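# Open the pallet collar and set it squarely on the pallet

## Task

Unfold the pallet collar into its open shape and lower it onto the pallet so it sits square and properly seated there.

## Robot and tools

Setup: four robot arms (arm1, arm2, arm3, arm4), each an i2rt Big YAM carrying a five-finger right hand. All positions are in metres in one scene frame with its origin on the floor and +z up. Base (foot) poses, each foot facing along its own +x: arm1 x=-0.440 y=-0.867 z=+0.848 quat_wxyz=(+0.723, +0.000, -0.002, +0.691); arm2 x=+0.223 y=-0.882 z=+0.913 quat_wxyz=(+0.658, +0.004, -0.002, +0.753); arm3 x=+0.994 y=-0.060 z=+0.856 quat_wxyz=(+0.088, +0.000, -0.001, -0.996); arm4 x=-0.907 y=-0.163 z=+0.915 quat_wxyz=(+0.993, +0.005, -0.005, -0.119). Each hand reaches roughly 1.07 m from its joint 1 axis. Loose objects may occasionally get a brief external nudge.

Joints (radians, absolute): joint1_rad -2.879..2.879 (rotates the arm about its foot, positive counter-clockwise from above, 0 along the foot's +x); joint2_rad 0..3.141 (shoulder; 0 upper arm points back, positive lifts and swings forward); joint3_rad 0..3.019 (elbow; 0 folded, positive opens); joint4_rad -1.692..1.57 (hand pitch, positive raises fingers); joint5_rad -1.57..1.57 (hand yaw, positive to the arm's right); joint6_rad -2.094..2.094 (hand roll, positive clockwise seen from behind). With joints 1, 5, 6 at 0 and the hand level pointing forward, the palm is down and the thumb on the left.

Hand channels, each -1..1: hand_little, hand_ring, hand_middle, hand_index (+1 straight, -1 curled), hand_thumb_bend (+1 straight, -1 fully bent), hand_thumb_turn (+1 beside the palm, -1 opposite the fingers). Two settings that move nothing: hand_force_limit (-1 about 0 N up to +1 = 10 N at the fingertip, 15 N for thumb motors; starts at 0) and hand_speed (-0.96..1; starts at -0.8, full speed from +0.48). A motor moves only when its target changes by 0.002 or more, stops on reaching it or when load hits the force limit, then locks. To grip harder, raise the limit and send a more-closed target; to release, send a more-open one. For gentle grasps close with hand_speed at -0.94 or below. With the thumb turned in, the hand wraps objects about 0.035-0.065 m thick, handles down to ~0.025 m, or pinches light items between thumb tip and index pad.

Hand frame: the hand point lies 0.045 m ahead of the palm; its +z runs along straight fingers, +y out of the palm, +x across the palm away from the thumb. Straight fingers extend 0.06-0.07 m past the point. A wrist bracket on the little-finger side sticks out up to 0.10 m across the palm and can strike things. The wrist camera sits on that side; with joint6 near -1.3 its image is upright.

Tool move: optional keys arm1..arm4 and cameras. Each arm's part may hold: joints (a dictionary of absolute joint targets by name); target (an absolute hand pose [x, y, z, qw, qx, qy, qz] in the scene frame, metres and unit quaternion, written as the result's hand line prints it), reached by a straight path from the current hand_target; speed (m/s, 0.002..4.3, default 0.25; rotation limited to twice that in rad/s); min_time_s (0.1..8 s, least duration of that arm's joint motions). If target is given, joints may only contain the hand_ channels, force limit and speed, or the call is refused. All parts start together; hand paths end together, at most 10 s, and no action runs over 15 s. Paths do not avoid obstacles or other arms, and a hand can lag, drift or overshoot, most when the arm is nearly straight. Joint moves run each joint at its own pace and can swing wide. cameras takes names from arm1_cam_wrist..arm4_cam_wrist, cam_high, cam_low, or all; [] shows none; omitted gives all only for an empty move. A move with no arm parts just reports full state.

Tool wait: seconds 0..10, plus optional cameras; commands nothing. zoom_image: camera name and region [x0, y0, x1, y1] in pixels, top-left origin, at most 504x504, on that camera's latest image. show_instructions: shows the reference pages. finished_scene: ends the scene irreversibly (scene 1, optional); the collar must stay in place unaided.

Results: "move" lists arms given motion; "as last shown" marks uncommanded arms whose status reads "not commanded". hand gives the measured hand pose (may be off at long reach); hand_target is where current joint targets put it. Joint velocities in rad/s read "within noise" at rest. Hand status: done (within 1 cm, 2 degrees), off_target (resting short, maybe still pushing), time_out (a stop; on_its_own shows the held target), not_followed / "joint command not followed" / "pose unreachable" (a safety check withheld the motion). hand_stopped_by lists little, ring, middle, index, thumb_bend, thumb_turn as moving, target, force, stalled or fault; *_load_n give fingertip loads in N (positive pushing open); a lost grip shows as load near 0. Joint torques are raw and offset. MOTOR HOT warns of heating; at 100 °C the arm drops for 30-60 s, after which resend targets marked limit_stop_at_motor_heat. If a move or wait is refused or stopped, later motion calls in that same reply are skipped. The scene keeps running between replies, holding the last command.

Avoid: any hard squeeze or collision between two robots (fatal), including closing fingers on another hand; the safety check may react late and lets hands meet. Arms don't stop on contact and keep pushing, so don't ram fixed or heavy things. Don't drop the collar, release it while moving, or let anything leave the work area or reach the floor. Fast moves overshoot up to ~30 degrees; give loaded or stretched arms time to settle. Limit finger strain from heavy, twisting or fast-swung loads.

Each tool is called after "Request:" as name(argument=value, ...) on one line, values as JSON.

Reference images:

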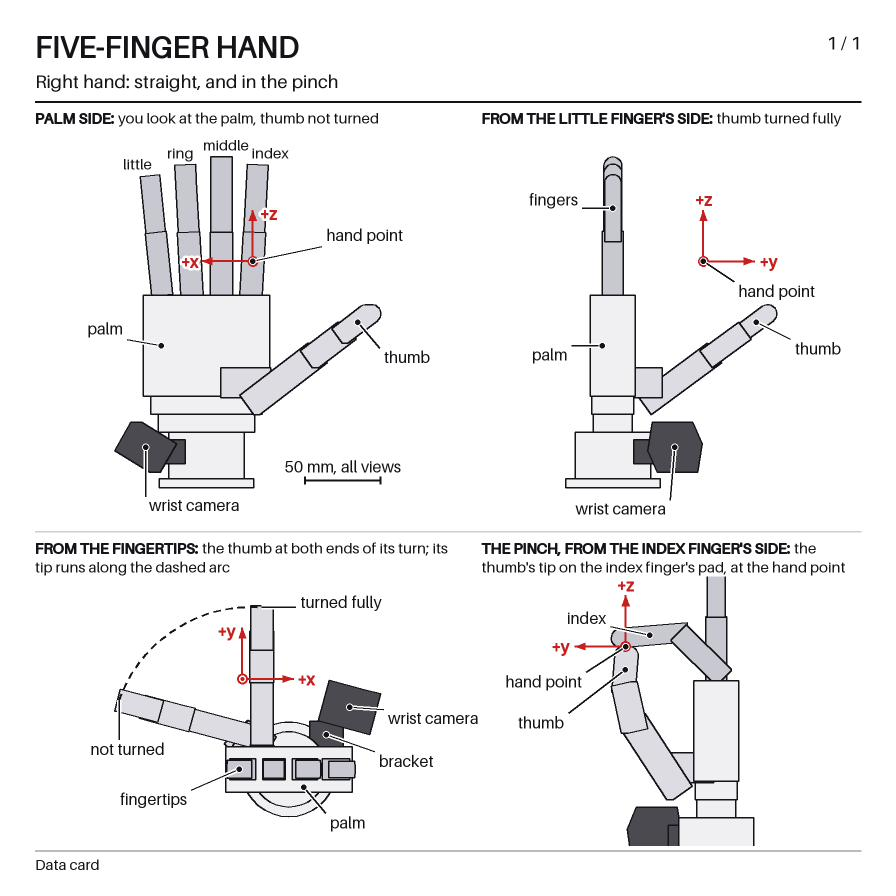

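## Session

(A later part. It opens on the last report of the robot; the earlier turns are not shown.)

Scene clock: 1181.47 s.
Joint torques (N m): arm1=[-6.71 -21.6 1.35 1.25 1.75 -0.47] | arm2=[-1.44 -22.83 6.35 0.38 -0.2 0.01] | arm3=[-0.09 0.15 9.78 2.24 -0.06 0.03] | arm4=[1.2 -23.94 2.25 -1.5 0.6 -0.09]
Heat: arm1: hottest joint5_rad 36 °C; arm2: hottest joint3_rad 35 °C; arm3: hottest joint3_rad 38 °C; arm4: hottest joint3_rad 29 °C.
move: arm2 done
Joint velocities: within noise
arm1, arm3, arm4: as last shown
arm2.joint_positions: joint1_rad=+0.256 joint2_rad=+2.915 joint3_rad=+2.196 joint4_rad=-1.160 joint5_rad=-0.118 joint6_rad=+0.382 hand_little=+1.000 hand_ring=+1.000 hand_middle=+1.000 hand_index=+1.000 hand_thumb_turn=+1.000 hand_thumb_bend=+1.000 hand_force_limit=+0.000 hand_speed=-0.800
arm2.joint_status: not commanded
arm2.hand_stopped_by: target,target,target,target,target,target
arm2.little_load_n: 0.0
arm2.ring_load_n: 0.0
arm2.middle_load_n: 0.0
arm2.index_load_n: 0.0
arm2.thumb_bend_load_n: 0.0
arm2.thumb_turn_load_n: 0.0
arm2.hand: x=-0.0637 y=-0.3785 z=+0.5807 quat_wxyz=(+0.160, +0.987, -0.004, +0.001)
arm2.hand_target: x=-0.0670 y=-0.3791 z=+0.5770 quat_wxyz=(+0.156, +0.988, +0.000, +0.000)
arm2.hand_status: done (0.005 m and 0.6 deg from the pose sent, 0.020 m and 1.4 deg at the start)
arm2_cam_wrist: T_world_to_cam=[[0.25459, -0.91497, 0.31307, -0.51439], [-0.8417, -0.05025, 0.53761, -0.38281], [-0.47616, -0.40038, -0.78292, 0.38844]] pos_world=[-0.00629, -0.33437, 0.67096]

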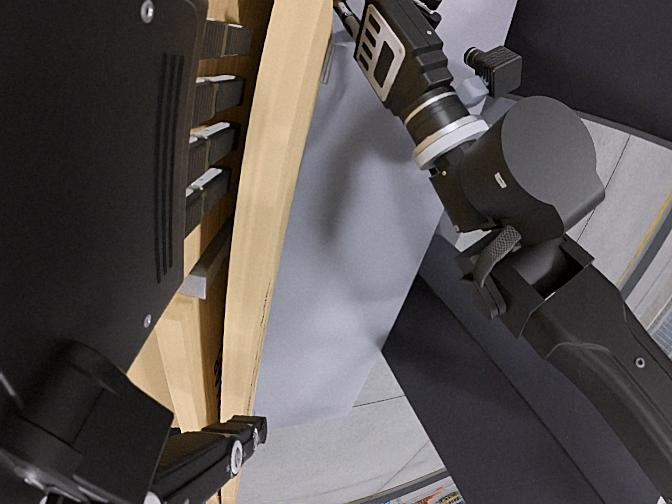

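Request:
move(arm2={"target": [-0.067, -0.390, 0.545, 0.1564, 0.9877, 0, 0], "speed": 0.06}, cameras=["arm2_cam_wrist"])

Request:
zoom_image(camera="arm2_cam_wrist", region=[150, 60, 310, 220])

Scene clock: 1187.70 s.
Joint torques (N m): arm1=[-6.95 -21.77 1.42 1.25 1.75 -0.47] | arm2=[-1.44 -22.77 6.89 0.39 -0.27 0.1] | arm3=[-0.21 0.85 9.95 2.29 -0.05 -0.02] | arm4=[1.14 -23.94 2.21 -1.59 0.58 -0.1]
Heat: arm1: hottest joint5_rad 36 °C; arm2: hottest joint2_rad 35 °C; arm3: hottest joint3_rad 38 °C; arm4: hottest joint3_rad 29 °C.
move: arm2 done
Joint velocities: within noise
arm1.joint_positions: joint1_rad=-0.792 joint2_rad=+3.088 joint3_rad=+1.718 joint4_rad=+0.668 joint5_rad=+0.121 joint6_rad=-1.391 hand_little=-1.000 hand_ring=-1.000 hand_middle=-0.274 hand_index=+0.922 hand_thumb_turn=-0.734 hand_thumb_bend=-0.158 hand_force_limit=+0.600 hand_speed=-0.700
arm1.joint_status: not commanded
arm1.hand_stopped_by: target,target,force,force,stalled,force
arm1.little_load_n: 0.0
arm1.ring_load_n: 0.0
arm1.middle_load_n: 10.5
arm1.index_load_n: 8.0
arm1.thumb_bend_load_n: -22.5
arm1.thumb_turn_load_n: -2.0
arm1.hand: x=+0.0977 y=-0.4873 z=+0.3591 quat_wxyz=(-0.136, +0.877, +0.223, +0.403)
arm1.hand_target: x=+0.1247 y=-0.5436 z=+0.3624 quat_wxyz=(-0.091, +0.886, +0.196, +0.411)
arm1.hand_status: not commanded
arm2.joint_positions: joint1_rad=+0.262 joint2_rad=+2.969 joint3_rad=+2.196 joint4_rad=-1.116 joint5_rad=-0.118 joint6_rad=+0.382 hand_little=+1.000 hand_ring=+1.000 hand_middle=+1.000 hand_index=+1.000 hand_thumb_turn=+1.000 hand_thumb_bend=+1.000 hand_force_limit=+0.000 hand_speed=-0.800
arm2.joint_status: not commanded
arm2.hand_stopped_by: target,target,target,target,target,target
arm2.little_load_n: 0.0
arm2.ring_load_n: 0.0
arm2.middle_load_n: 0.0
arm2.index_load_n: 0.0
arm2.thumb_bend_load_n: 0.0
arm2.thumb_turn_load_n: 0.0
arm2.hand: x=-0.0603 y=-0.3947 z=+0.5459 quat_wxyz=(+0.165, +0.986, -0.002, +0.004)
arm2.hand_target: x=-0.0669 y=-0.3900 z=+0.5452 quat_wxyz=(+0.156, +0.988, +0.000, +0.000)
arm2.hand_status: done (0.008 m and 1.1 deg from the pose sent, 0.038 m and 0.6 deg at the start)
arm3.joint_positions: joint1_rad=+0.284 joint2_rad=+0.630 joint3_rad=+1.456 joint4_rad=-1.168 joint5_rad=-0.016 joint6_rad=-1.324 hand_little=+1.000 hand_ring=+1.000 hand_middle=+1.000 hand_index=+1.000 hand_thumb_turn=+1.000 hand_thumb_bend=+1.000 hand_force_limit=+0.000 hand_speed=-0.800
arm3.joint_status: not commanded
arm3.hand_stopped_by: target,target,target,target,target,target
arm3.little_load_n: 0.0
arm3.ring_load_n: 0.0
arm3.middle_load_n: 0.0
arm3.index_load_n: 0.0
arm3.thumb_bend_load_n: 0.0
arm3.thumb_turn_load_n: 0.0
arm3.hand: x=+0.7462 y=-0.1282 z=+1.4136 quat_wxyz=(+0.539, +0.092, -0.811, +0.207)
arm3.hand_target: x=+0.7482 y=-0.1272 z=+1.4259 quat_wxyz=(+0.549, +0.091, -0.803, +0.211)
arm3.hand_status: not commanded
arm4: as last shown
arm4.little_load_n: -0.5
arm2_cam_wrist: T_world_to_cam=[[0.25816, -0.91037, 0.32339, -0.52267], [-0.84375, -0.04942, 0.53446, -0.36006], [-0.47057, -0.41084, -0.78088, 0.3514]] pos_world=[-0.00351, -0.34925, 0.63586]

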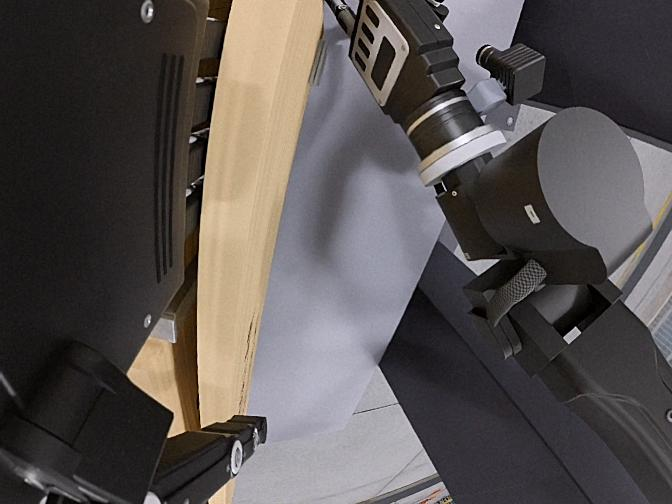

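Scaled by 3.150 from the camera's image (finer frame: 960x720).

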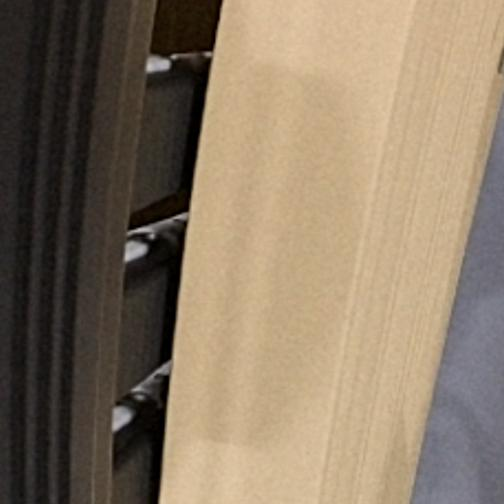

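Request:
move(arm2={"target": [-0.067, -0.455, 0.545, 0.1305, 0.9914, 0, 0], "speed": 0.06}, cameras=["arm2_cam_wrist", "arm3_cam_wrist"])

Request:
zoom_image(camera="arm3_cam_wrist", region=[260, 130, 460, 380])

Scene clock: 1196.17 s.
Joint torques (N m): arm1=[-5.77 -21.71 1.95 0.96 1.97 -0.56] | arm2=[-0.62 -22.77 3.44 0.01 -0.41 0.19] | arm3=[0.5 1.2 9.81 2.19 -0.08 -0.02] | arm4=[1.03 -23.88 2.25 -1.55 0.59 -0.09]
Heat: arm1: hottest joint5_rad 36 °C; arm2: hottest joint3_rad 35 °C; arm3: hottest joint3_rad 38 °C; arm4: hottest joint3_rad 29 °C.
move: arm2 off_target
Joint velocities: within noise
arm1, arm3, arm4: as last shown
arm1.joint_positions: joint1_rad=-0.805 joint2_rad=+3.088 joint3_rad=+1.711 joint4_rad=+0.674 joint5_rad=+0.115 joint6_rad=-1.385 hand_little=-1.000 hand_ring=-1.000 hand_middle=-0.274 hand_index=+0.923 hand_thumb_turn=-0.734 hand_thumb_bend=-0.158 hand_force_limit=+0.600 hand_speed=-0.700
arm1.index_load_n: 17.5
arm1.hand: x=+0.0990 y=-0.4947 z=+0.3576 quat_wxyz=(-0.138, +0.879, +0.216, +0.401)
arm1.hand_target: x=+0.1247 y=-0.5434 z=+0.3624 quat_wxyz=(-0.091, +0.886, +0.196, +0.411)
arm2.joint_positions: joint1_rad=+0.301 joint2_rad=+2.826 joint3_rad=+1.835 joint4_rad=-0.825 joint5_rad=-0.107 joint6_rad=+0.426 hand_little=+1.000 hand_ring=+1.000 hand_middle=+1.000 hand_index=+1.000 hand_thumb_turn=+1.000 hand_thumb_bend=+1.000 hand_force_limit=+0.000 hand_speed=-0.800
arm2.joint_status: not commanded
arm2.hand_stopped_by: target,target,target,target,target,target
arm2.little_load_n: 0.0
arm2.ring_load_n: 0.0
arm2.middle_load_n: 0.5
arm2.index_load_n: 0.0
arm2.thumb_bend_load_n: 0.0
arm2.thumb_turn_load_n: 0.0
arm2.hand: x=-0.0587 y=-0.4496 z=+0.5381 quat_wxyz=(+0.129, +0.992, -0.002, +0.001)
arm2.hand_target: x=-0.0669 y=-0.4549 z=+0.5449 quat_wxyz=(+0.131, +0.991, +0.000, +0.000)
arm2.hand_status: off_target (0.012 m and 0.3 deg from the pose sent, 0.061 m and 4.0 deg at the start)
arm4.little_load_n: 0.0
arm2_cam_wrist: T_world_to_cam=[[0.25966, -0.93133, 0.25535, -0.5433], [-0.84017, -0.0875, 0.53522, -0.37464], [-0.47612, -0.35351, -0.80519, 0.36208]] pos_world=[-0.00129, -0.41077, 0.63079]

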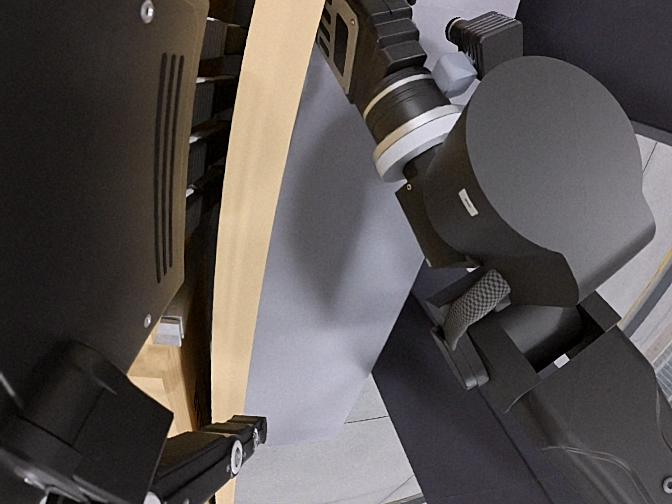

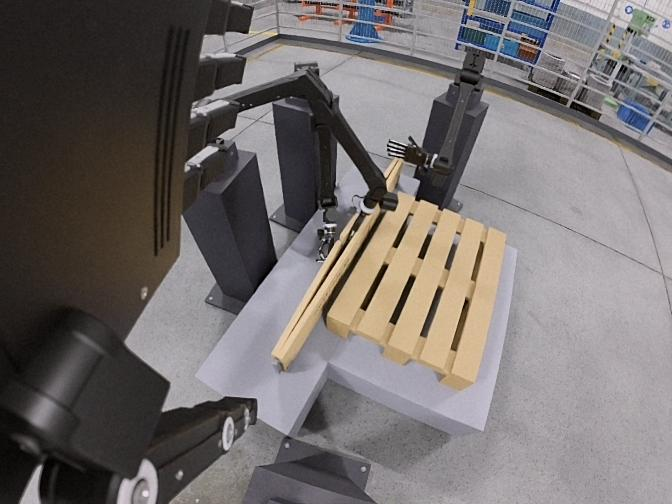

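Scaled by 2.016 from the camera's image (finer frame: 960x720).

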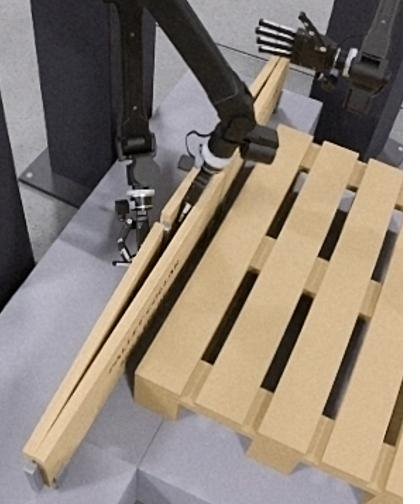

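Request:
move(arm4={"joints": {"joint2_rad": 2.45, "joint3_rad": 2.0, "joint1_rad": 0.1}, "min_time_s": 2}, arm1={"target": [0.092, -0.483, 0.360, 0.0914, -0.8850, -0.1961, -0.4127], "speed": 0.04})

Request:
move(arm4={"joints": {"joint4_rad": -1.12, "joint5_rad": 0.0, "joint6_rad": 1.37}, "min_time_s": 3}, arm1={"joints": {"hand_index": 1}}, cameras=["arm2_cam_wrist", "arm3_cam_wrist", "arm4_cam_wrist"])

Scene clock: 1219.10 s.
Joint torques (N m): arm1=[-0.38 -20.31 4.81 0.53 0.42 -0.49] | arm2=[-0.85 -22.42 3.55 -0.35 -0.59 0.14] | arm3=[0.73 0.97 9.48 1.99 -0.07 0.04] | arm4=[1.67 -28.04 9.07 -1.06 0.92 -0.11]
Heat: arm1: hottest joint5_rad 37 °C; arm2: hottest joint2_rad 35 °C; arm3: hottest joint3_rad 38 °C; arm4: hottest joint3_rad 29 °C.
move: arm1 off_target; arm4 done
Joint velocities: within noise
arm1.joint_positions: joint1_rad=-0.746 joint2_rad=+3.088 joint3_rad=+1.734 joint4_rad=+0.627 joint5_rad=+0.254 joint6_rad=-1.307 hand_little=-1.000 hand_ring=-1.000 hand_middle=-0.274 hand_index=+0.922 hand_thumb_turn=-0.734 hand_thumb_bend=-0.158 hand_force_limit=+0.600 hand_speed=-0.700
arm1.joint_status: not commanded
arm1.hand_stopped_by: target,target,force,force,stalled,force
arm1.little_load_n: 0.0
arm1.ring_load_n: -0.5
arm1.middle_load_n: 10.5
arm1.index_load_n: 7.5
arm1.thumb_bend_load_n: -22.0
arm1.thumb_turn_load_n: -2.0
arm1.hand: x=+0.0868 y=-0.4845 z=+0.3601 quat_wxyz=(-0.103, +0.888, +0.180, +0.411)
arm1.hand_target: x=+0.0919 y=-0.4832 z=+0.3601 quat_wxyz=(-0.092, +0.885, +0.196, +0.413)
arm1.hand_status: off_target (0.005 m and 2.3 deg from the pose sent, 0.014 m and 6.0 deg at the start)
arm2, arm3: as last shown
arm2.joint_positions: joint1_rad=+0.301 joint2_rad=+2.824 joint3_rad=+1.834 joint4_rad=-0.816 joint5_rad=-0.102 joint6_rad=+0.428 hand_little=+1.000 hand_ring=+1.000 hand_middle=+1.000 hand_index=+1.000 hand_thumb_turn=+1.000 hand_thumb_bend=+1.000 hand_force_limit=+0.000 hand_speed=-0.800
arm2.hand: x=-0.0593 y=-0.4467 z=+0.5376 quat_wxyz=(+0.123, +0.992, -0.002, +0.001)
arm2.hand_target: x=-0.0668 y=-0.4549 z=+0.5449 quat_wxyz=(+0.131, +0.991, +0.000, +0.000)
arm3.thumb_bend_load_n: 0.5
arm4.joint_positions: joint1_rad=+0.103 joint2_rad=+2.447 joint3_rad=+1.967 joint4_rad=-1.673 joint5_rad=+1.568 joint6_rad=-2.037 hand_little=+1.000 hand_ring=+1.000 hand_middle=+1.000 hand_index=+1.000 hand_thumb_turn=+1.000 hand_thumb_bend=+1.000 hand_force_limit=+0.000 hand_speed=-0.800
arm4.joint_status: all done
arm4.hand_stopped_by: target,target,target,target,target,target
arm4.little_load_n: 0.0
arm4.ring_load_n: 0.5
arm4.middle_load_n: 0.0
arm4.index_load_n: 0.0
arm4.thumb_bend_load_n: 0.0
arm4.thumb_turn_load_n: 0.0
arm4.hand: x=-0.2508 y=-0.4510 z=+1.0579 quat_wxyz=(+0.585, +0.641, +0.310, -0.390)
arm4.hand_target: x=-0.2455 y=-0.4538 z=+1.0674 quat_wxyz=(+0.586, +0.641, +0.307, -0.389)
arm4.hand_status: not commanded
pictures: none

Scene clock: 1223.00 s.
Joint torques (N m): arm1=[-0.56 -20.25 4.79 0.66 0.16 -0.37] | arm2=[-0.62 -22.59 3.78 -0.4 -0.47 0.14] | arm3=[-0.44 0.32 9.72 2.04 -0.07 0.02] | arm4=[1.55 -28.63 9.62 0.62 -0.21 0.03]
Heat: arm1: hottest joint5_rad 36 °C; arm2: hottest joint2_rad 35 °C; arm3: hottest joint3_rad 38 °C; arm4: hottest joint3_rad 29 °C.
move: arm1 done; arm4 done
Joint velocities: within noise
arm1.joint_positions: joint1_rad=-0.746 joint2_rad=+3.088 joint3_rad=+1.734 joint4_rad=+0.624 joint5_rad=+0.261 joint6_rad=-1.317 hand_little=-1.000 hand_ring=-1.000 hand_middle=-0.274 hand_index=+1.000 hand_thumb_turn=-0.734 hand_thumb_bend=-0.158 hand_force_limit=+0.600 hand_speed=-0.700
arm1.joint_status: all done
arm1.hand_stopped_by: target,target,force,target,stalled,force
arm1.little_load_n: 0.0
arm1.ring_load_n: 0.0
arm1.middle_load_n: 10.5
arm1.index_load_n: 0.0
arm1.thumb_bend_load_n: -22.5
arm1.thumb_turn_load_n: -2.0
arm1.hand: x=+0.0875 y=-0.4863 z=+0.3607 quat_wxyz=(-0.097, +0.887, +0.184, +0.412)
arm1.hand_target: x=+0.0918 y=-0.4832 z=+0.3600 quat_wxyz=(-0.092, +0.885, +0.196, +0.412)
arm1.hand_status: not commanded
arm2, arm3: as last shown
arm2.joint_positions: joint1_rad=+0.303 joint2_rad=+2.824 joint3_rad=+1.830 joint4_rad=-0.816 joint5_rad=-0.105 joint6_rad=+0.428 hand_little=+1.000 hand_ring=+1.000 hand_middle=+1.000 hand_index=+1.000 hand_thumb_turn=+1.000 hand_thumb_bend=+1.000 hand_force_limit=+0.000 hand_speed=-0.800
arm2.middle_load_n: 0.0
arm2.hand: x=-0.0595 y=-0.4495 z=+0.5374 quat_wxyz=(+0.126, +0.992, -0.001, +0.000)
arm2.hand_target: x=-0.0668 y=-0.4550 z=+0.5448 quat_wxyz=(+0.131, +0.991, +0.000, +0.000)
arm3.ring_load_n: 0.5
arm3.thumb_bend_load_n: 0.0
arm4.joint_positions: joint1_rad=+0.103 joint2_rad=+2.447 joint3_rad=+1.967 joint4_rad=-1.133 joint5_rad=+0.004 joint6_rad=+1.362 hand_little=+1.000 hand_ring=+1.000 hand_middle=+1.000 hand_index=+1.000 hand_thumb_turn=+1.000 hand_thumb_bend=+1.000 hand_force_limit=+0.000 hand_speed=-0.800
arm4.joint_status: all done
arm4.hand_stopped_by: target,target,target,target,target,target
arm4.little_load_n: 0.0
arm4.ring_load_n: 0.0
arm4.middle_load_n: 0.0
arm4.index_load_n: 0.0
arm4.thumb_bend_load_n: 0.0
arm4.thumb_turn_load_n: 0.0
arm4.hand: x=-0.2026 y=-0.1935 z=+0.7972 quat_wxyz=(+0.016, +0.037, -0.999, -0.006)
arm4.hand_target: x=-0.1849 y=-0.1976 z=+0.8076 quat_wxyz=(-0.006, +0.031, -0.999, -0.004)
arm4.hand_status: not commanded
arm2_cam_wrist: T_world_to_cam=[[0.2606, -0.93279, 0.24898, -0.53993], [-0.83976, -0.09177, 0.53515, -0.37679], [-0.47634, -0.34854, -0.80723, 0.36448]] pos_world=[-0.00209, -0.41118, 0.63029]
arm4_cam_wrist: T_world_to_cam=[[-0.36279, 0.93127, 0.03356, 0.07596], [0.83258, 0.30775, 0.46054, -0.13745], [0.41855, 0.19503, -0.88701, 0.94336]] pos_world=[-0.25285, -0.21241, 0.89752]

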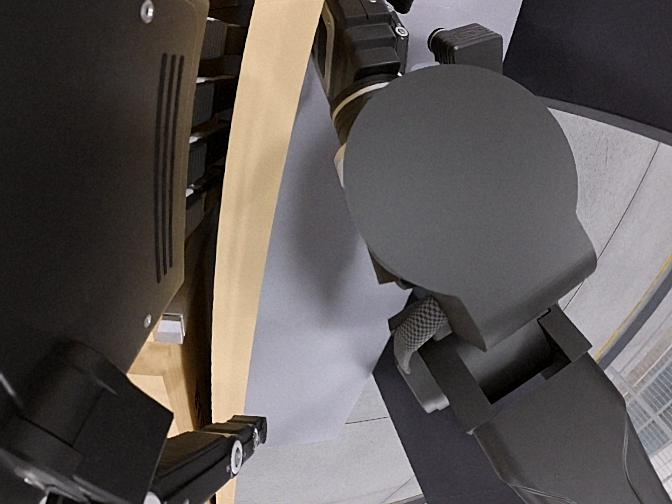

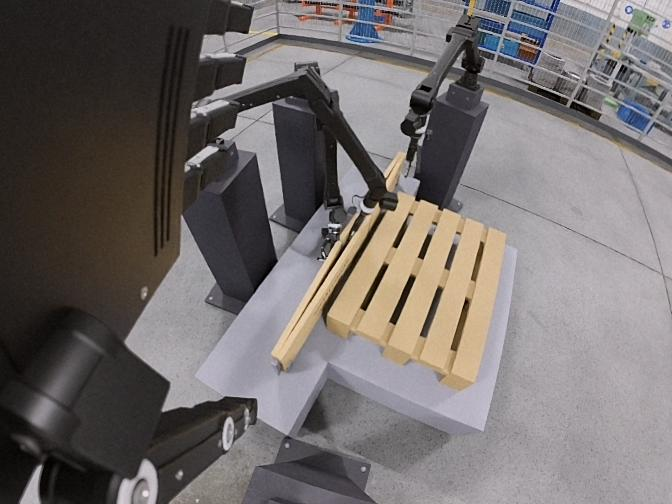

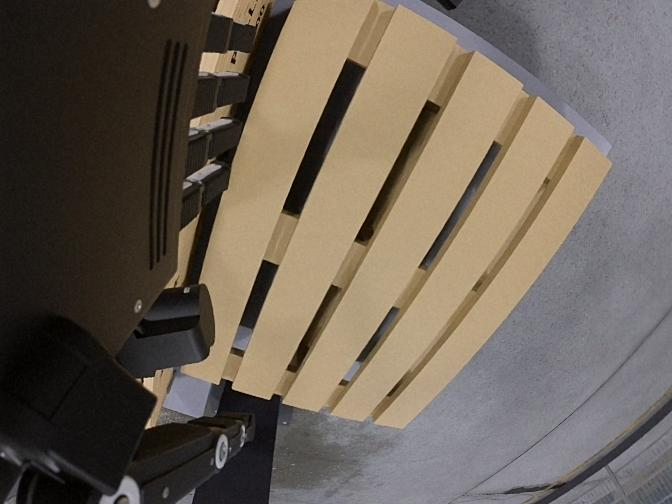

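Request:
move(cameras=["all"])

Scene clock: 1252.40 s.
Joint torques (N m): arm1=[-0.38 -20.72 4.81 0.64 0.16 -0.37] | arm2=[-0.97 -22.77 3.86 -0.4 -0.48 0.16] | arm3=[0.03 1.03 9.65 2.14 -0.04 0.07] | arm4=[1.61 -28.86 9.62 0.54 -0.22 0.02]
Heat: arm1: hottest joint2_rad 33 °C; arm2: hottest joint2_rad 35 °C; arm3: hottest joint3_rad 38 °C; arm4: hottest joint3_rad 31 °C.
Joint velocities: within noise
arm1.joint_positions: joint1_rad=-0.746 joint2_rad=+3.088 joint3_rad=+1.734 joint4_rad=+0.624 joint5_rad=+0.261 joint6_rad=-1.317 hand_little=-1.000 hand_ring=-1.000 hand_middle=-0.274 hand_index=+1.000 hand_thumb_turn=-0.734 hand_thumb_bend=-0.158 hand_force_limit=+0.600 hand_speed=-0.700
arm1.joint_status: all done
arm1.hand_stopped_by: target,target,force,target,stalled,force
arm1.little_load_n: 0.0
arm1.ring_load_n: 0.0
arm1.middle_load_n: 10.5
arm1.index_load_n: 0.0
arm1.thumb_bend_load_n: -22.0
arm1.thumb_turn_load_n: -2.0
arm1.hand: x=+0.0875 y=-0.4863 z=+0.3607 quat_wxyz=(-0.097, +0.887, +0.184, +0.412) (m; scene frame)
arm1.hand_target: x=+0.0918 y=-0.4832 z=+0.3600 quat_wxyz=(-0.092, +0.885, +0.196, +0.412) (m; scene frame)
arm1.hand_status: not commanded
arm2.joint_positions: joint1_rad=+0.303 joint2_rad=+2.824 joint3_rad=+1.830 joint4_rad=-0.816 joint5_rad=-0.105 joint6_rad=+0.428 hand_little=+1.000 hand_ring=+1.000 hand_middle=+1.000 hand_index=+1.000 hand_thumb_turn=+1.000 hand_thumb_bend=+1.000 hand_force_limit=+0.000 hand_speed=-0.800
arm2.joint_status: not commanded
arm2.hand_stopped_by: target,target,target,target,target,target
arm2.little_load_n: 0.0
arm2.ring_load_n: 0.0
arm2.middle_load_n: 0.5
arm2.index_load_n: 0.0
arm2.thumb_bend_load_n: 0.0
arm2.thumb_turn_load_n: 0.0
arm2.hand: x=-0.0595 y=-0.4495 z=+0.5374 quat_wxyz=(+0.126, +0.992, -0.001, +0.000) (m; scene frame)
arm2.hand_target: x=-0.0668 y=-0.4550 z=+0.5448 quat_wxyz=(+0.131, +0.991, +0.000, +0.000) (m; scene frame)
arm2.hand_status: not commanded
arm3.joint_positions: joint1_rad=+0.284 joint2_rad=+0.630 joint3_rad=+1.456 joint4_rad=-1.168 joint5_rad=-0.016 joint6_rad=-1.324 hand_little=+1.000 hand_ring=+1.000 hand_middle=+1.000 hand_index=+1.000 hand_thumb_turn=+1.000 hand_thumb_bend=+1.000 hand_force_limit=+0.000 hand_speed=-0.800
arm3.joint_status: not commanded
arm3.hand_stopped_by: target,target,target,target,target,target
arm3.little_load_n: 0.0
arm3.ring_load_n: 0.0
arm3.middle_load_n: 0.0
arm3.index_load_n: 0.0
arm3.thumb_bend_load_n: 0.0
arm3.thumb_turn_load_n: 0.0
arm3.hand: x=+0.7462 y=-0.1282 z=+1.4136 quat_wxyz=(+0.539, +0.092, -0.811, +0.207) (m; scene frame)
arm3.hand_target: x=+0.7482 y=-0.1272 z=+1.4259 quat_wxyz=(+0.549, +0.091, -0.803, +0.211) (m; scene frame)
arm3.hand_status: not commanded
arm4.joint_positions: joint1_rad=+0.103 joint2_rad=+2.447 joint3_rad=+1.967 joint4_rad=-1.133 joint5_rad=+0.004 joint6_rad=+1.362 hand_little=+1.000 hand_ring=+1.000 hand_middle=+1.000 hand_index=+1.000 hand_thumb_turn=+1.000 hand_thumb_bend=+1.000 hand_force_limit=+0.000 hand_speed=-0.800
arm4.joint_status: all done
arm4.hand_stopped_by: target,target,target,target,target,target
arm4.little_load_n: 0.0
arm4.ring_load_n: 0.0
arm4.middle_load_n: 0.0
arm4.index_load_n: 0.0
arm4.thumb_bend_load_n: 0.0
arm4.thumb_turn_load_n: 0.0
arm4.hand: x=-0.2026 y=-0.1935 z=+0.7972 quat_wxyz=(+0.016, +0.036, -0.999, -0.006) (m; scene frame)
arm4.hand_target: x=-0.1849 y=-0.1976 z=+0.8076 quat_wxyz=(-0.006, +0.031, -0.999, -0.004) (m; scene frame)
arm4.hand_status: not commanded
pictures: arm1_cam_wrist, arm2_cam_wrist, arm3_cam_wrist, arm4_cam_wrist, cam_high, cam_low
camera_calibration:
arm1_cam_wrist: T_world_to_cam=[[0.58474, -0.79735, 0.14937, -0.4876], [-0.74153, -0.60004, -0.30014, -0.11858], [0.32895, 0.06474, -0.94213, 0.46061]] pos_world=[0.04567, -0.48976, 0.4712]
arm2_cam_wrist: T_world_to_cam=[[0.2606, -0.93279, 0.24898, -0.53993], [-0.83976, -0.09177, 0.53515, -0.37679], [-0.47634, -0.34854, -0.80723, 0.36448]] pos_world=[-0.00209, -0.41118, 0.63029]
arm4_cam_wrist: T_world_to_cam=[[-0.36244, 0.93141, 0.03351, 0.07603], [0.83269, 0.30745, 0.46055, -0.13753], [0.41865, 0.19483, -0.887, 0.94332]] pos_world=[-0.25285, -0.21231, 0.89752]

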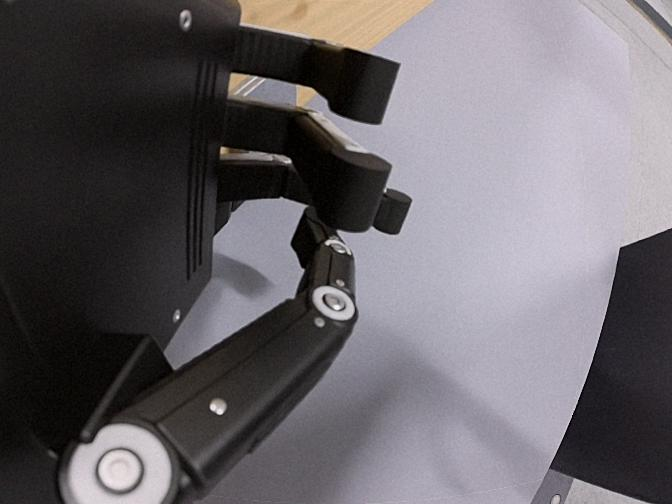

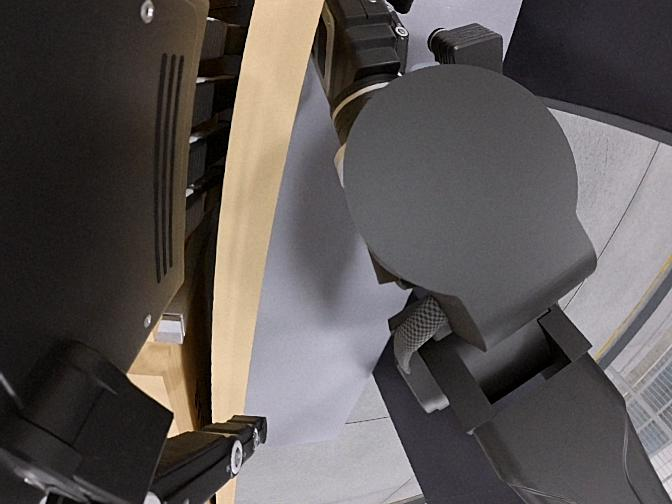

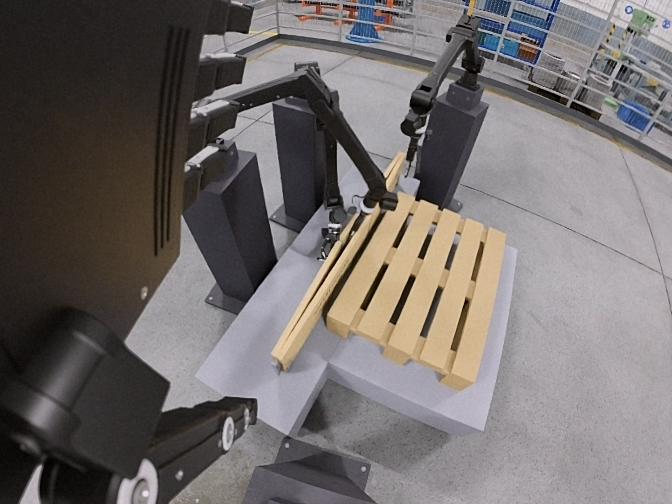

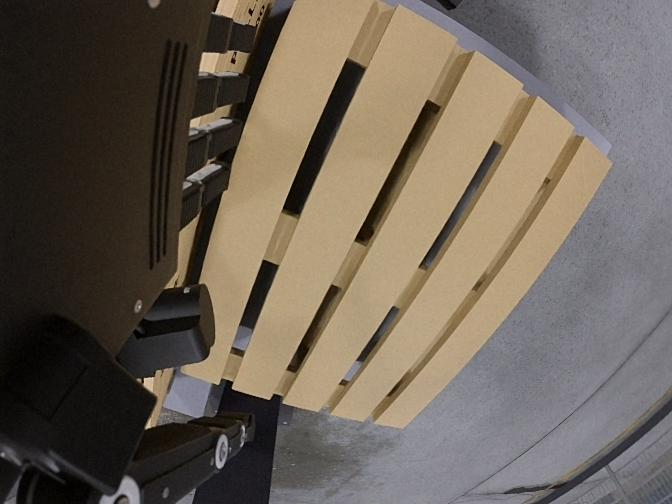

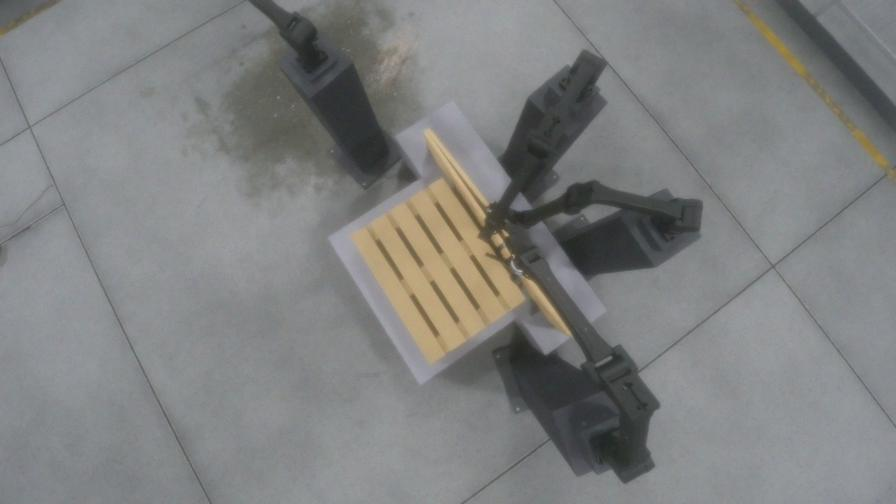

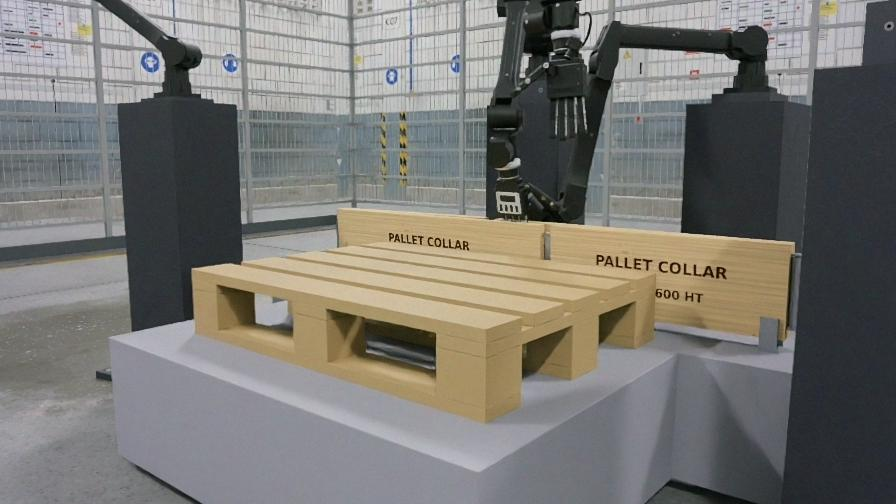

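Request:
zoom_image(camera="arm3_cam_wrist", region=[260, 140, 430, 380])

Request:
zoom_image(camera="cam_low", region=[320, 150, 820, 370])

Scaled by 2.100 from the camera's image (finer frame: 960x720).

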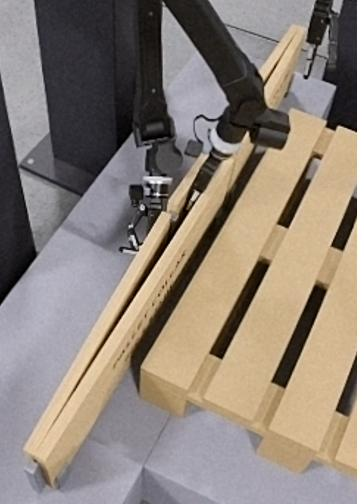

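Scaled by 1.008 from the camera's image (finer frame: 1280x720).

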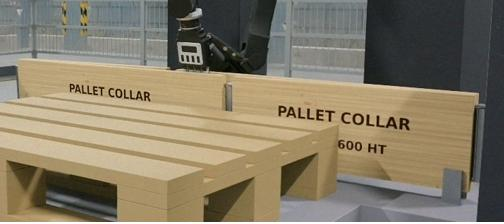

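Request:
move(arm1={"target": [0.0886, -0.4759, 0.360, -0.092, 0.885, 0.196, 0.412], "speed": 0.1})

Request:
move(arm1={"target": [0.0191, -0.5083, 0.4241, -0.092, 0.885, 0.196, 0.412], "speed": 0.15})

Request:
move(arm1={"target": [-0.05, -0.54, 0.488, -0.092, 0.885, 0.196, 0.412], "speed": 0.2, "joints": {"hand_middle": 1}}, cameras=["arm3_cam_wrist", "arm2_cam_wrist"])

Scene clock: 1274.37 s.
Joint torques (N m): arm1=[0.03 -20.78 5.2 0.46 0.26 -0.27] | arm2=[-0.91 -22.89 3.79 -0.32 -0.46 0.18] | arm3=[0.09 0.91 9.65 2.03 -0.04 0.03] | arm4=[1.85 -28.75 9.59 0.64 -0.2 0.02]
Heat: arm1: hottest joint2_rad 33 °C; arm2: hottest joint2_rad 35 °C; arm3: hottest joint3_rad 38 °C; arm4: hottest joint3_rad 32 °C.
move: arm1 done
Joint velocities: within noise
arm1.joint_positions: joint1_rad=-0.741 joint2_rad=+3.088 joint3_rad=+1.736 joint4_rad=+0.620 joint5_rad=+0.267 joint6_rad=-1.315 hand_little=-1.000 hand_ring=-1.000 hand_middle=-0.274 hand_index=+1.000 hand_thumb_turn=-0.734 hand_thumb_bend=-0.158 hand_force_limit=+0.600 hand_speed=-0.700
arm1.joint_status: not commanded
arm1.hand_stopped_by: target,target,force,target,stalled,force
arm1.little_load_n: 0.0
arm1.ring_load_n: 0.0
arm1.middle_load_n: 10.5
arm1.index_load_n: 0.0
arm1.thumb_bend_load_n: -22.0
arm1.thumb_turn_load_n: -2.0
arm1.hand: x=+0.0856 y=-0.4845 z=+0.3606 quat_wxyz=(-0.096, +0.887, +0.184, +0.412)
arm1.hand_target: x=+0.0883 y=-0.4762 z=+0.3602 quat_wxyz=(-0.092, +0.885, +0.196, +0.412)
arm1.hand_status: done (0.009 m and 1.5 deg from the pose sent, 0.010 m and 1.6 deg at the start)
arm2, arm3, arm4: as last shown
arm2.thumb_bend_load_n: -0.5
arm2.hand_target: x=-0.0668 y=-0.4550 z=+0.5449 quat_wxyz=(+0.131, +0.991, +0.000, +0.000)
arm4.little_load_n: -0.5
pictures: none

Scene clock: 1276.00 s.
Joint torques (N m): arm1=[0.38 -21.54 1.1 1.81 0.38 0.09] | arm2=[-1.26 -22.65 4.18 -0.16 -0.38 0.16] | arm3=[-0.21 0.67 9.76 2.13 -0.07 0.05] | arm4=[1.85 -28.86 9.59 0.59 -0.21 0]
Heat: arm1: hottest joint2_rad 34 °C; arm2: hottest joint2_rad 35 °C; arm3: hottest joint3_rad 38 °C; arm4: hottest joint3_rad 32 °C.
move: arm1 off_target
Joint velocities: within noise
arm1.joint_positions: joint1_rad=-0.684 joint2_rad=+2.928 joint3_rad=+1.379 joint4_rad=+0.764 joint5_rad=+0.306 joint6_rad=-1.307 hand_little=-1.000 hand_ring=-1.000 hand_middle=-0.274 hand_index=+1.000 hand_thumb_turn=-0.734 hand_thumb_bend=-0.158 hand_force_limit=+0.600 hand_speed=-0.700
arm1.joint_status: not commanded
arm1.hand_stopped_by: target,target,force,target,stalled,force
arm1.little_load_n: 0.0
arm1.ring_load_n: 0.0
arm1.middle_load_n: 10.5
arm1.index_load_n: 0.0
arm1.thumb_bend_load_n: -22.0
arm1.thumb_turn_load_n: -2.0
arm1.hand: x=+0.0102 y=-0.5238 z=+0.4070 quat_wxyz=(-0.079, +0.891, +0.204, +0.397)
arm1.hand_target: x=+0.0190 y=-0.5084 z=+0.4238 quat_wxyz=(-0.092, +0.885, +0.196, +0.412)
arm1.hand_status: off_target (0.025 m and 2.6 deg from the pose sent, 0.095 m and 1.5 deg at the start)
arm2, arm3, arm4: as last shown
arm2.joint_positions: joint1_rad=+0.309 joint2_rad=+2.823 joint3_rad=+1.824 joint4_rad=-0.822 joint5_rad=-0.108 joint6_rad=+0.428 hand_little=+1.000 hand_ring=+1.000 hand_middle=+1.000 hand_index=+1.000 hand_thumb_turn=+1.000 hand_thumb_bend=+1.000 hand_force_limit=+0.000 hand_speed=-0.800
arm2.middle_load_n: 0.0
arm2.index_load_n: 0.5
arm2.thumb_bend_load_n: 0.0
arm2.hand: x=-0.0606 y=-0.4556 z=+0.5378 quat_wxyz=(+0.132, +0.991, +0.001, +0.002)
arm2.hand_target: x=-0.0669 y=-0.4550 z=+0.5449 quat_wxyz=(+0.131, +0.991, +0.000, +0.000)
arm4.little_load_n: 0.0
pictures: none

Scene clock: 1278.03 s.
Joint torques (N m): arm1=[-0.44 -19.6 -0.28 1.81 0.37 0.07] | arm2=[-1.14 -22.59 4.16 -0.08 -0.39 0.16] | arm3=[0.62 0.73 9.73 2.25 -0.04 0.07] | arm4=[1.73 -28.69 9.59 0.61 -0.23 0.01]
Heat: arm1: hottest joint2_rad 34 °C; arm2: hottest joint2_rad 35 °C; arm3: hottest joint3_rad 38 °C; arm4: hottest joint3_rad 32 °C.
move: arm1 off_target
Joint velocities: within noise
arm1.joint_positions: joint1_rad=-0.607 joint2_rad=+2.763 joint3_rad=+1.062 joint4_rad=+0.897 joint5_rad=+0.361 joint6_rad=-1.253 hand_little=-1.000 hand_ring=-1.000 hand_middle=+1.000 hand_index=+1.000 hand_thumb_turn=-0.734 hand_thumb_bend=-0.153 hand_force_limit=+0.600 hand_speed=-0.700
arm1.joint_status: all done
arm1.hand_stopped_by: target,target,target,target,stalled,force
arm1.little_load_n: 0.0
arm1.ring_load_n: 0.0
arm1.middle_load_n: 0.0
arm1.index_load_n: 0.0
arm1.thumb_bend_load_n: 0.0
arm1.thumb_turn_load_n: 0.0
arm1.hand: x=-0.0572 y=-0.5535 z=+0.4727 quat_wxyz=(-0.078, +0.891, +0.205, +0.398)
arm1.hand_target: x=-0.0501 y=-0.5401 z=+0.4877 quat_wxyz=(-0.092, +0.885, +0.196, +0.412)
arm1.hand_status: off_target (0.022 m and 2.6 deg from the pose sent, 0.102 m and 2.5 deg at the start)
arm2, arm3, arm4: as last shown
arm2.middle_load_n: 0.5
arm2.index_load_n: 0.0
arm2.thumb_bend_load_n: -0.5
arm3.thumb_bend_load_n: 0.5
pictures: arm2_cam_wrist, arm3_cam_wrist
arm2_cam_wrist: T_world_to_cam=[[0.26539, -0.92824, 0.26063, -0.54936], [-0.84066, -0.09043, 0.53396, -0.37723], [-0.47208, -0.36081, -0.80434, 0.3553]] pos_world=[-0.0036, -0.41586, 0.63039]

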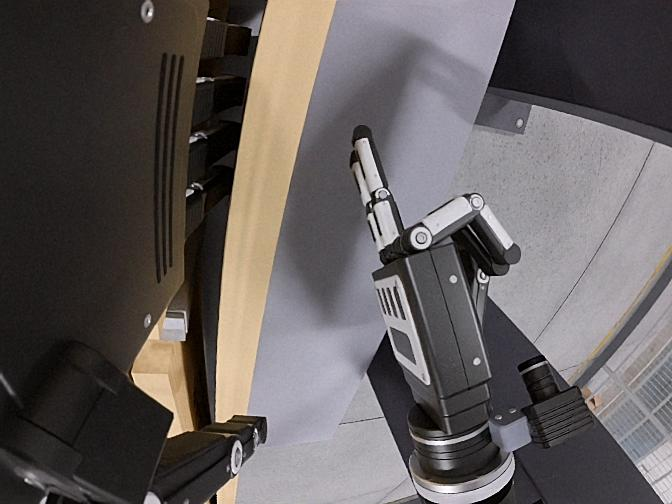

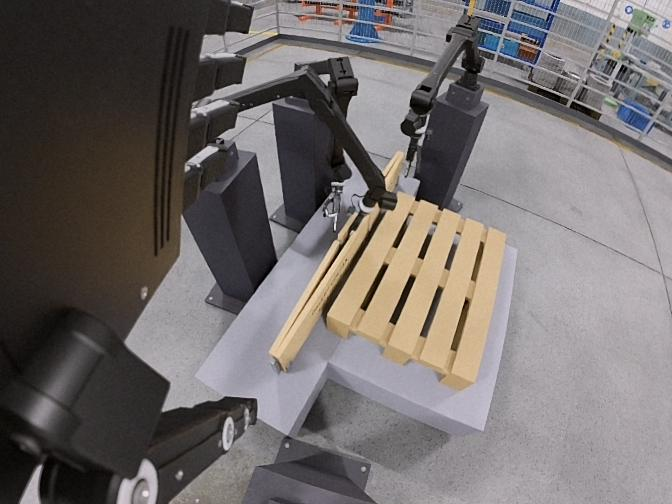

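Request:
move(arm1={"target": [-0.17, -0.60, 0.63, -0.092, 0.885, 0.196, 0.412], "speed": 0.25, "joints": {"hand_middle": 1, "hand_ring": 1, "hand_little": 1, "hand_thumb_bend": 1}})

Request:
move(arm1={"joints": {"hand_thumb_turn": 1}}, arm2={"target": [-0.067, -0.50, 0.545, 0.131, 0.991, 0, 0], "speed": 0.06}, cameras=["arm3_cam_wrist", "arm2_cam_wrist"])

Request:
zoom_image(camera="arm3_cam_wrist", region=[260, 140, 430, 380])

Scene clock: 1288.77 s.
Joint torques (N m): arm1=[0.32 -15.56 -1.58 1.11 0.48 0.11] | arm2=[-1.44 -22.53 4.21 -0.05 -0.36 0.16] | arm3=[0.56 0.73 9.76 1.98 -0.07 0.03] | arm4=[1.85 -28.75 9.61 0.61 -0.2 0]
Heat: arm1: hottest joint2_rad 34 °C; arm2: hottest joint2_rad 35 °C; arm3: hottest joint3_rad 38 °C; arm4: hottest joint3_rad 33 °C.
move: arm1 off_target
Joint velocities: within noise
arm1.joint_positions: joint1_rad=-0.407 joint2_rad=+2.362 joint3_rad=+0.545 joint4_rad=+0.974 joint5_rad=+0.502 joint6_rad=-1.093 hand_little=+1.000 hand_ring=+1.000 hand_middle=+1.000 hand_index=+1.000 hand_thumb_turn=-0.734 hand_thumb_bend=-0.153 hand_force_limit=+0.600 hand_speed=-0.700
arm1.joint_status: hand_thumb_bend off_target (ended at -0.153, target +1.000); the others done
arm1.hand_stopped_by: target,target,target,target,stalled,force
arm1.little_load_n: 0.0
arm1.ring_load_n: 0.0
arm1.middle_load_n: 0.0
arm1.index_load_n: 0.0
arm1.thumb_bend_load_n: 0.0
arm1.thumb_turn_load_n: 0.0
arm1.hand: x=-0.1688 y=-0.6039 z=+0.6222 quat_wxyz=(-0.086, +0.886, +0.201, +0.409)
arm1.hand_target: x=-0.1699 y=-0.6001 z=+0.6298 quat_wxyz=(-0.092, +0.885, +0.196, +0.412)
arm1.hand_status: done (0.009 m and 1.0 deg from the pose sent, 0.199 m and 2.6 deg at the start)
arm2, arm3, arm4: as last shown
arm2.thumb_bend_load_n: 0.0
arm3.thumb_bend_load_n: -0.5
pictures: none

Scene clock: 1292.23 s.
Joint torques (N m): arm1=[0.15 -15.15 -1.5 0.9 0.47 0.08] | arm2=[0.15 -21.13 1.99 -0.49 -0.78 0.16] | arm3=[1.2 0.21 9.92 1.99 -0.03 0.04] | arm4=[1.85 -28.63 9.54 0.65 -0.2 0.03]
Heat: arm1: hottest joint2_rad 34 °C; arm2: hottest joint2_rad 35 °C; arm3: hottest joint3_rad 38 °C; arm4: hottest joint3_rad 33 °C.
move: arm1 done; arm2 off_target
Joint velocities: within noise
arm1.joint_positions: joint1_rad=-0.407 joint2_rad=+2.362 joint3_rad=+0.545 joint4_rad=+0.974 joint5_rad=+0.502 joint6_rad=-1.093 hand_little=+1.000 hand_ring=+1.000 hand_middle=+1.000 hand_index=+1.000 hand_thumb_turn=+1.000 hand_thumb_bend=-0.153 hand_force_limit=+0.600 hand_speed=-0.700
arm1.joint_status: all done
arm1.hand_stopped_by: target,target,target,target,stalled,target
arm1.little_load_n: 0.0
arm1.ring_load_n: 0.0
arm1.middle_load_n: 0.0
arm1.index_load_n: 0.0
arm1.thumb_bend_load_n: 0.0
arm1.thumb_turn_load_n: 0.0
arm1.hand: x=-0.1688 y=-0.6039 z=+0.6222 quat_wxyz=(-0.086, +0.886, +0.201, +0.409)
arm1.hand_target: x=-0.1699 y=-0.6001 z=+0.6298 quat_wxyz=(-0.092, +0.885, +0.196, +0.412)
arm1.hand_status: not commanded
arm2.joint_positions: joint1_rad=+0.327 joint2_rad=+2.761 joint3_rad=+1.680 joint4_rad=-0.699 joint5_rad=-0.107 joint6_rad=+0.462 hand_little=+1.000 hand_ring=+1.000 hand_middle=+1.000 hand_index=+1.000 hand_thumb_turn=+1.000 hand_thumb_bend=+1.000 hand_force_limit=+0.000 hand_speed=-0.800
arm2.joint_status: not commanded
arm2.hand_stopped_by: target,target,target,target,target,target
arm2.little_load_n: 0.0
arm2.ring_load_n: 0.0
arm2.middle_load_n: 0.5
arm2.index_load_n: 0.0
arm2.thumb_bend_load_n: 0.0
arm2.thumb_turn_load_n: 0.0
arm2.hand: x=-0.0608 y=-0.4780 z=+0.5411 quat_wxyz=(+0.113, +0.994, -0.005, -0.003)
arm2.hand_target: x=-0.0665 y=-0.4997 z=+0.5448 quat_wxyz=(+0.131, +0.991, +0.000, +0.000)
arm2.hand_status: off_target (0.023 m and 2.3 deg from the pose sent, 0.046 m and 0.3 deg at the start)
arm3, arm4: as last shown
arm3.thumb_bend_load_n: 0.0
pictures: arm2_cam_wrist, arm3_cam_wrist
arm2_cam_wrist: T_world_to_cam=[[0.25334, -0.94145, 0.22246, -0.55748], [-0.83747, -0.09834, 0.53757, -0.38668], [-0.48422, -0.32249, -0.81334, 0.37219]] pos_world=[-0.00238, -0.44284, 0.6346]

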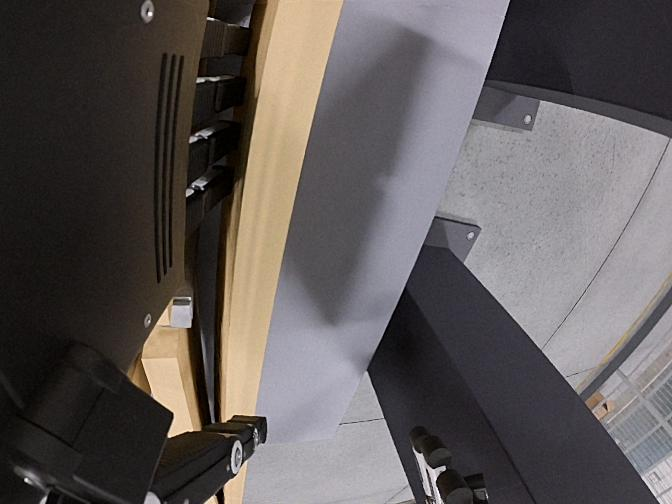

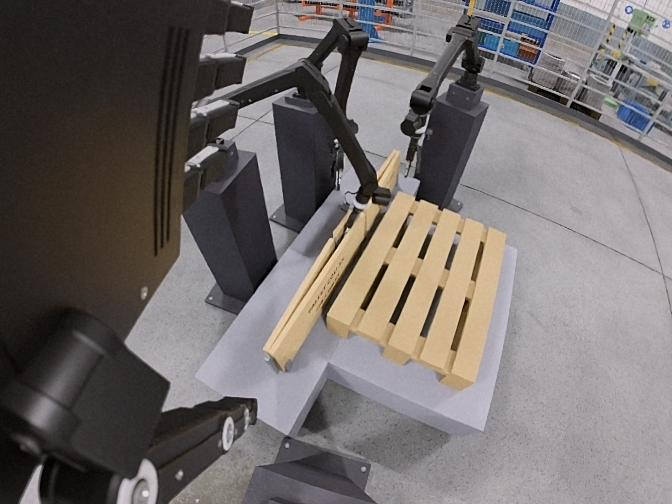

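Scaled by 2.100 from the camera's image (finer frame: 960x720).

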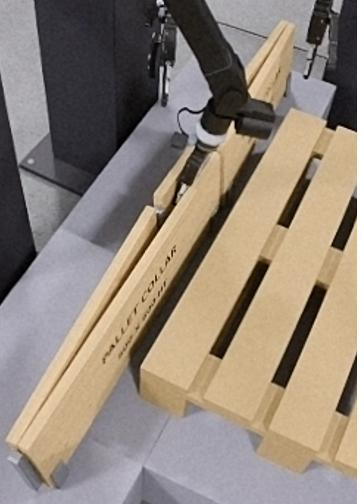

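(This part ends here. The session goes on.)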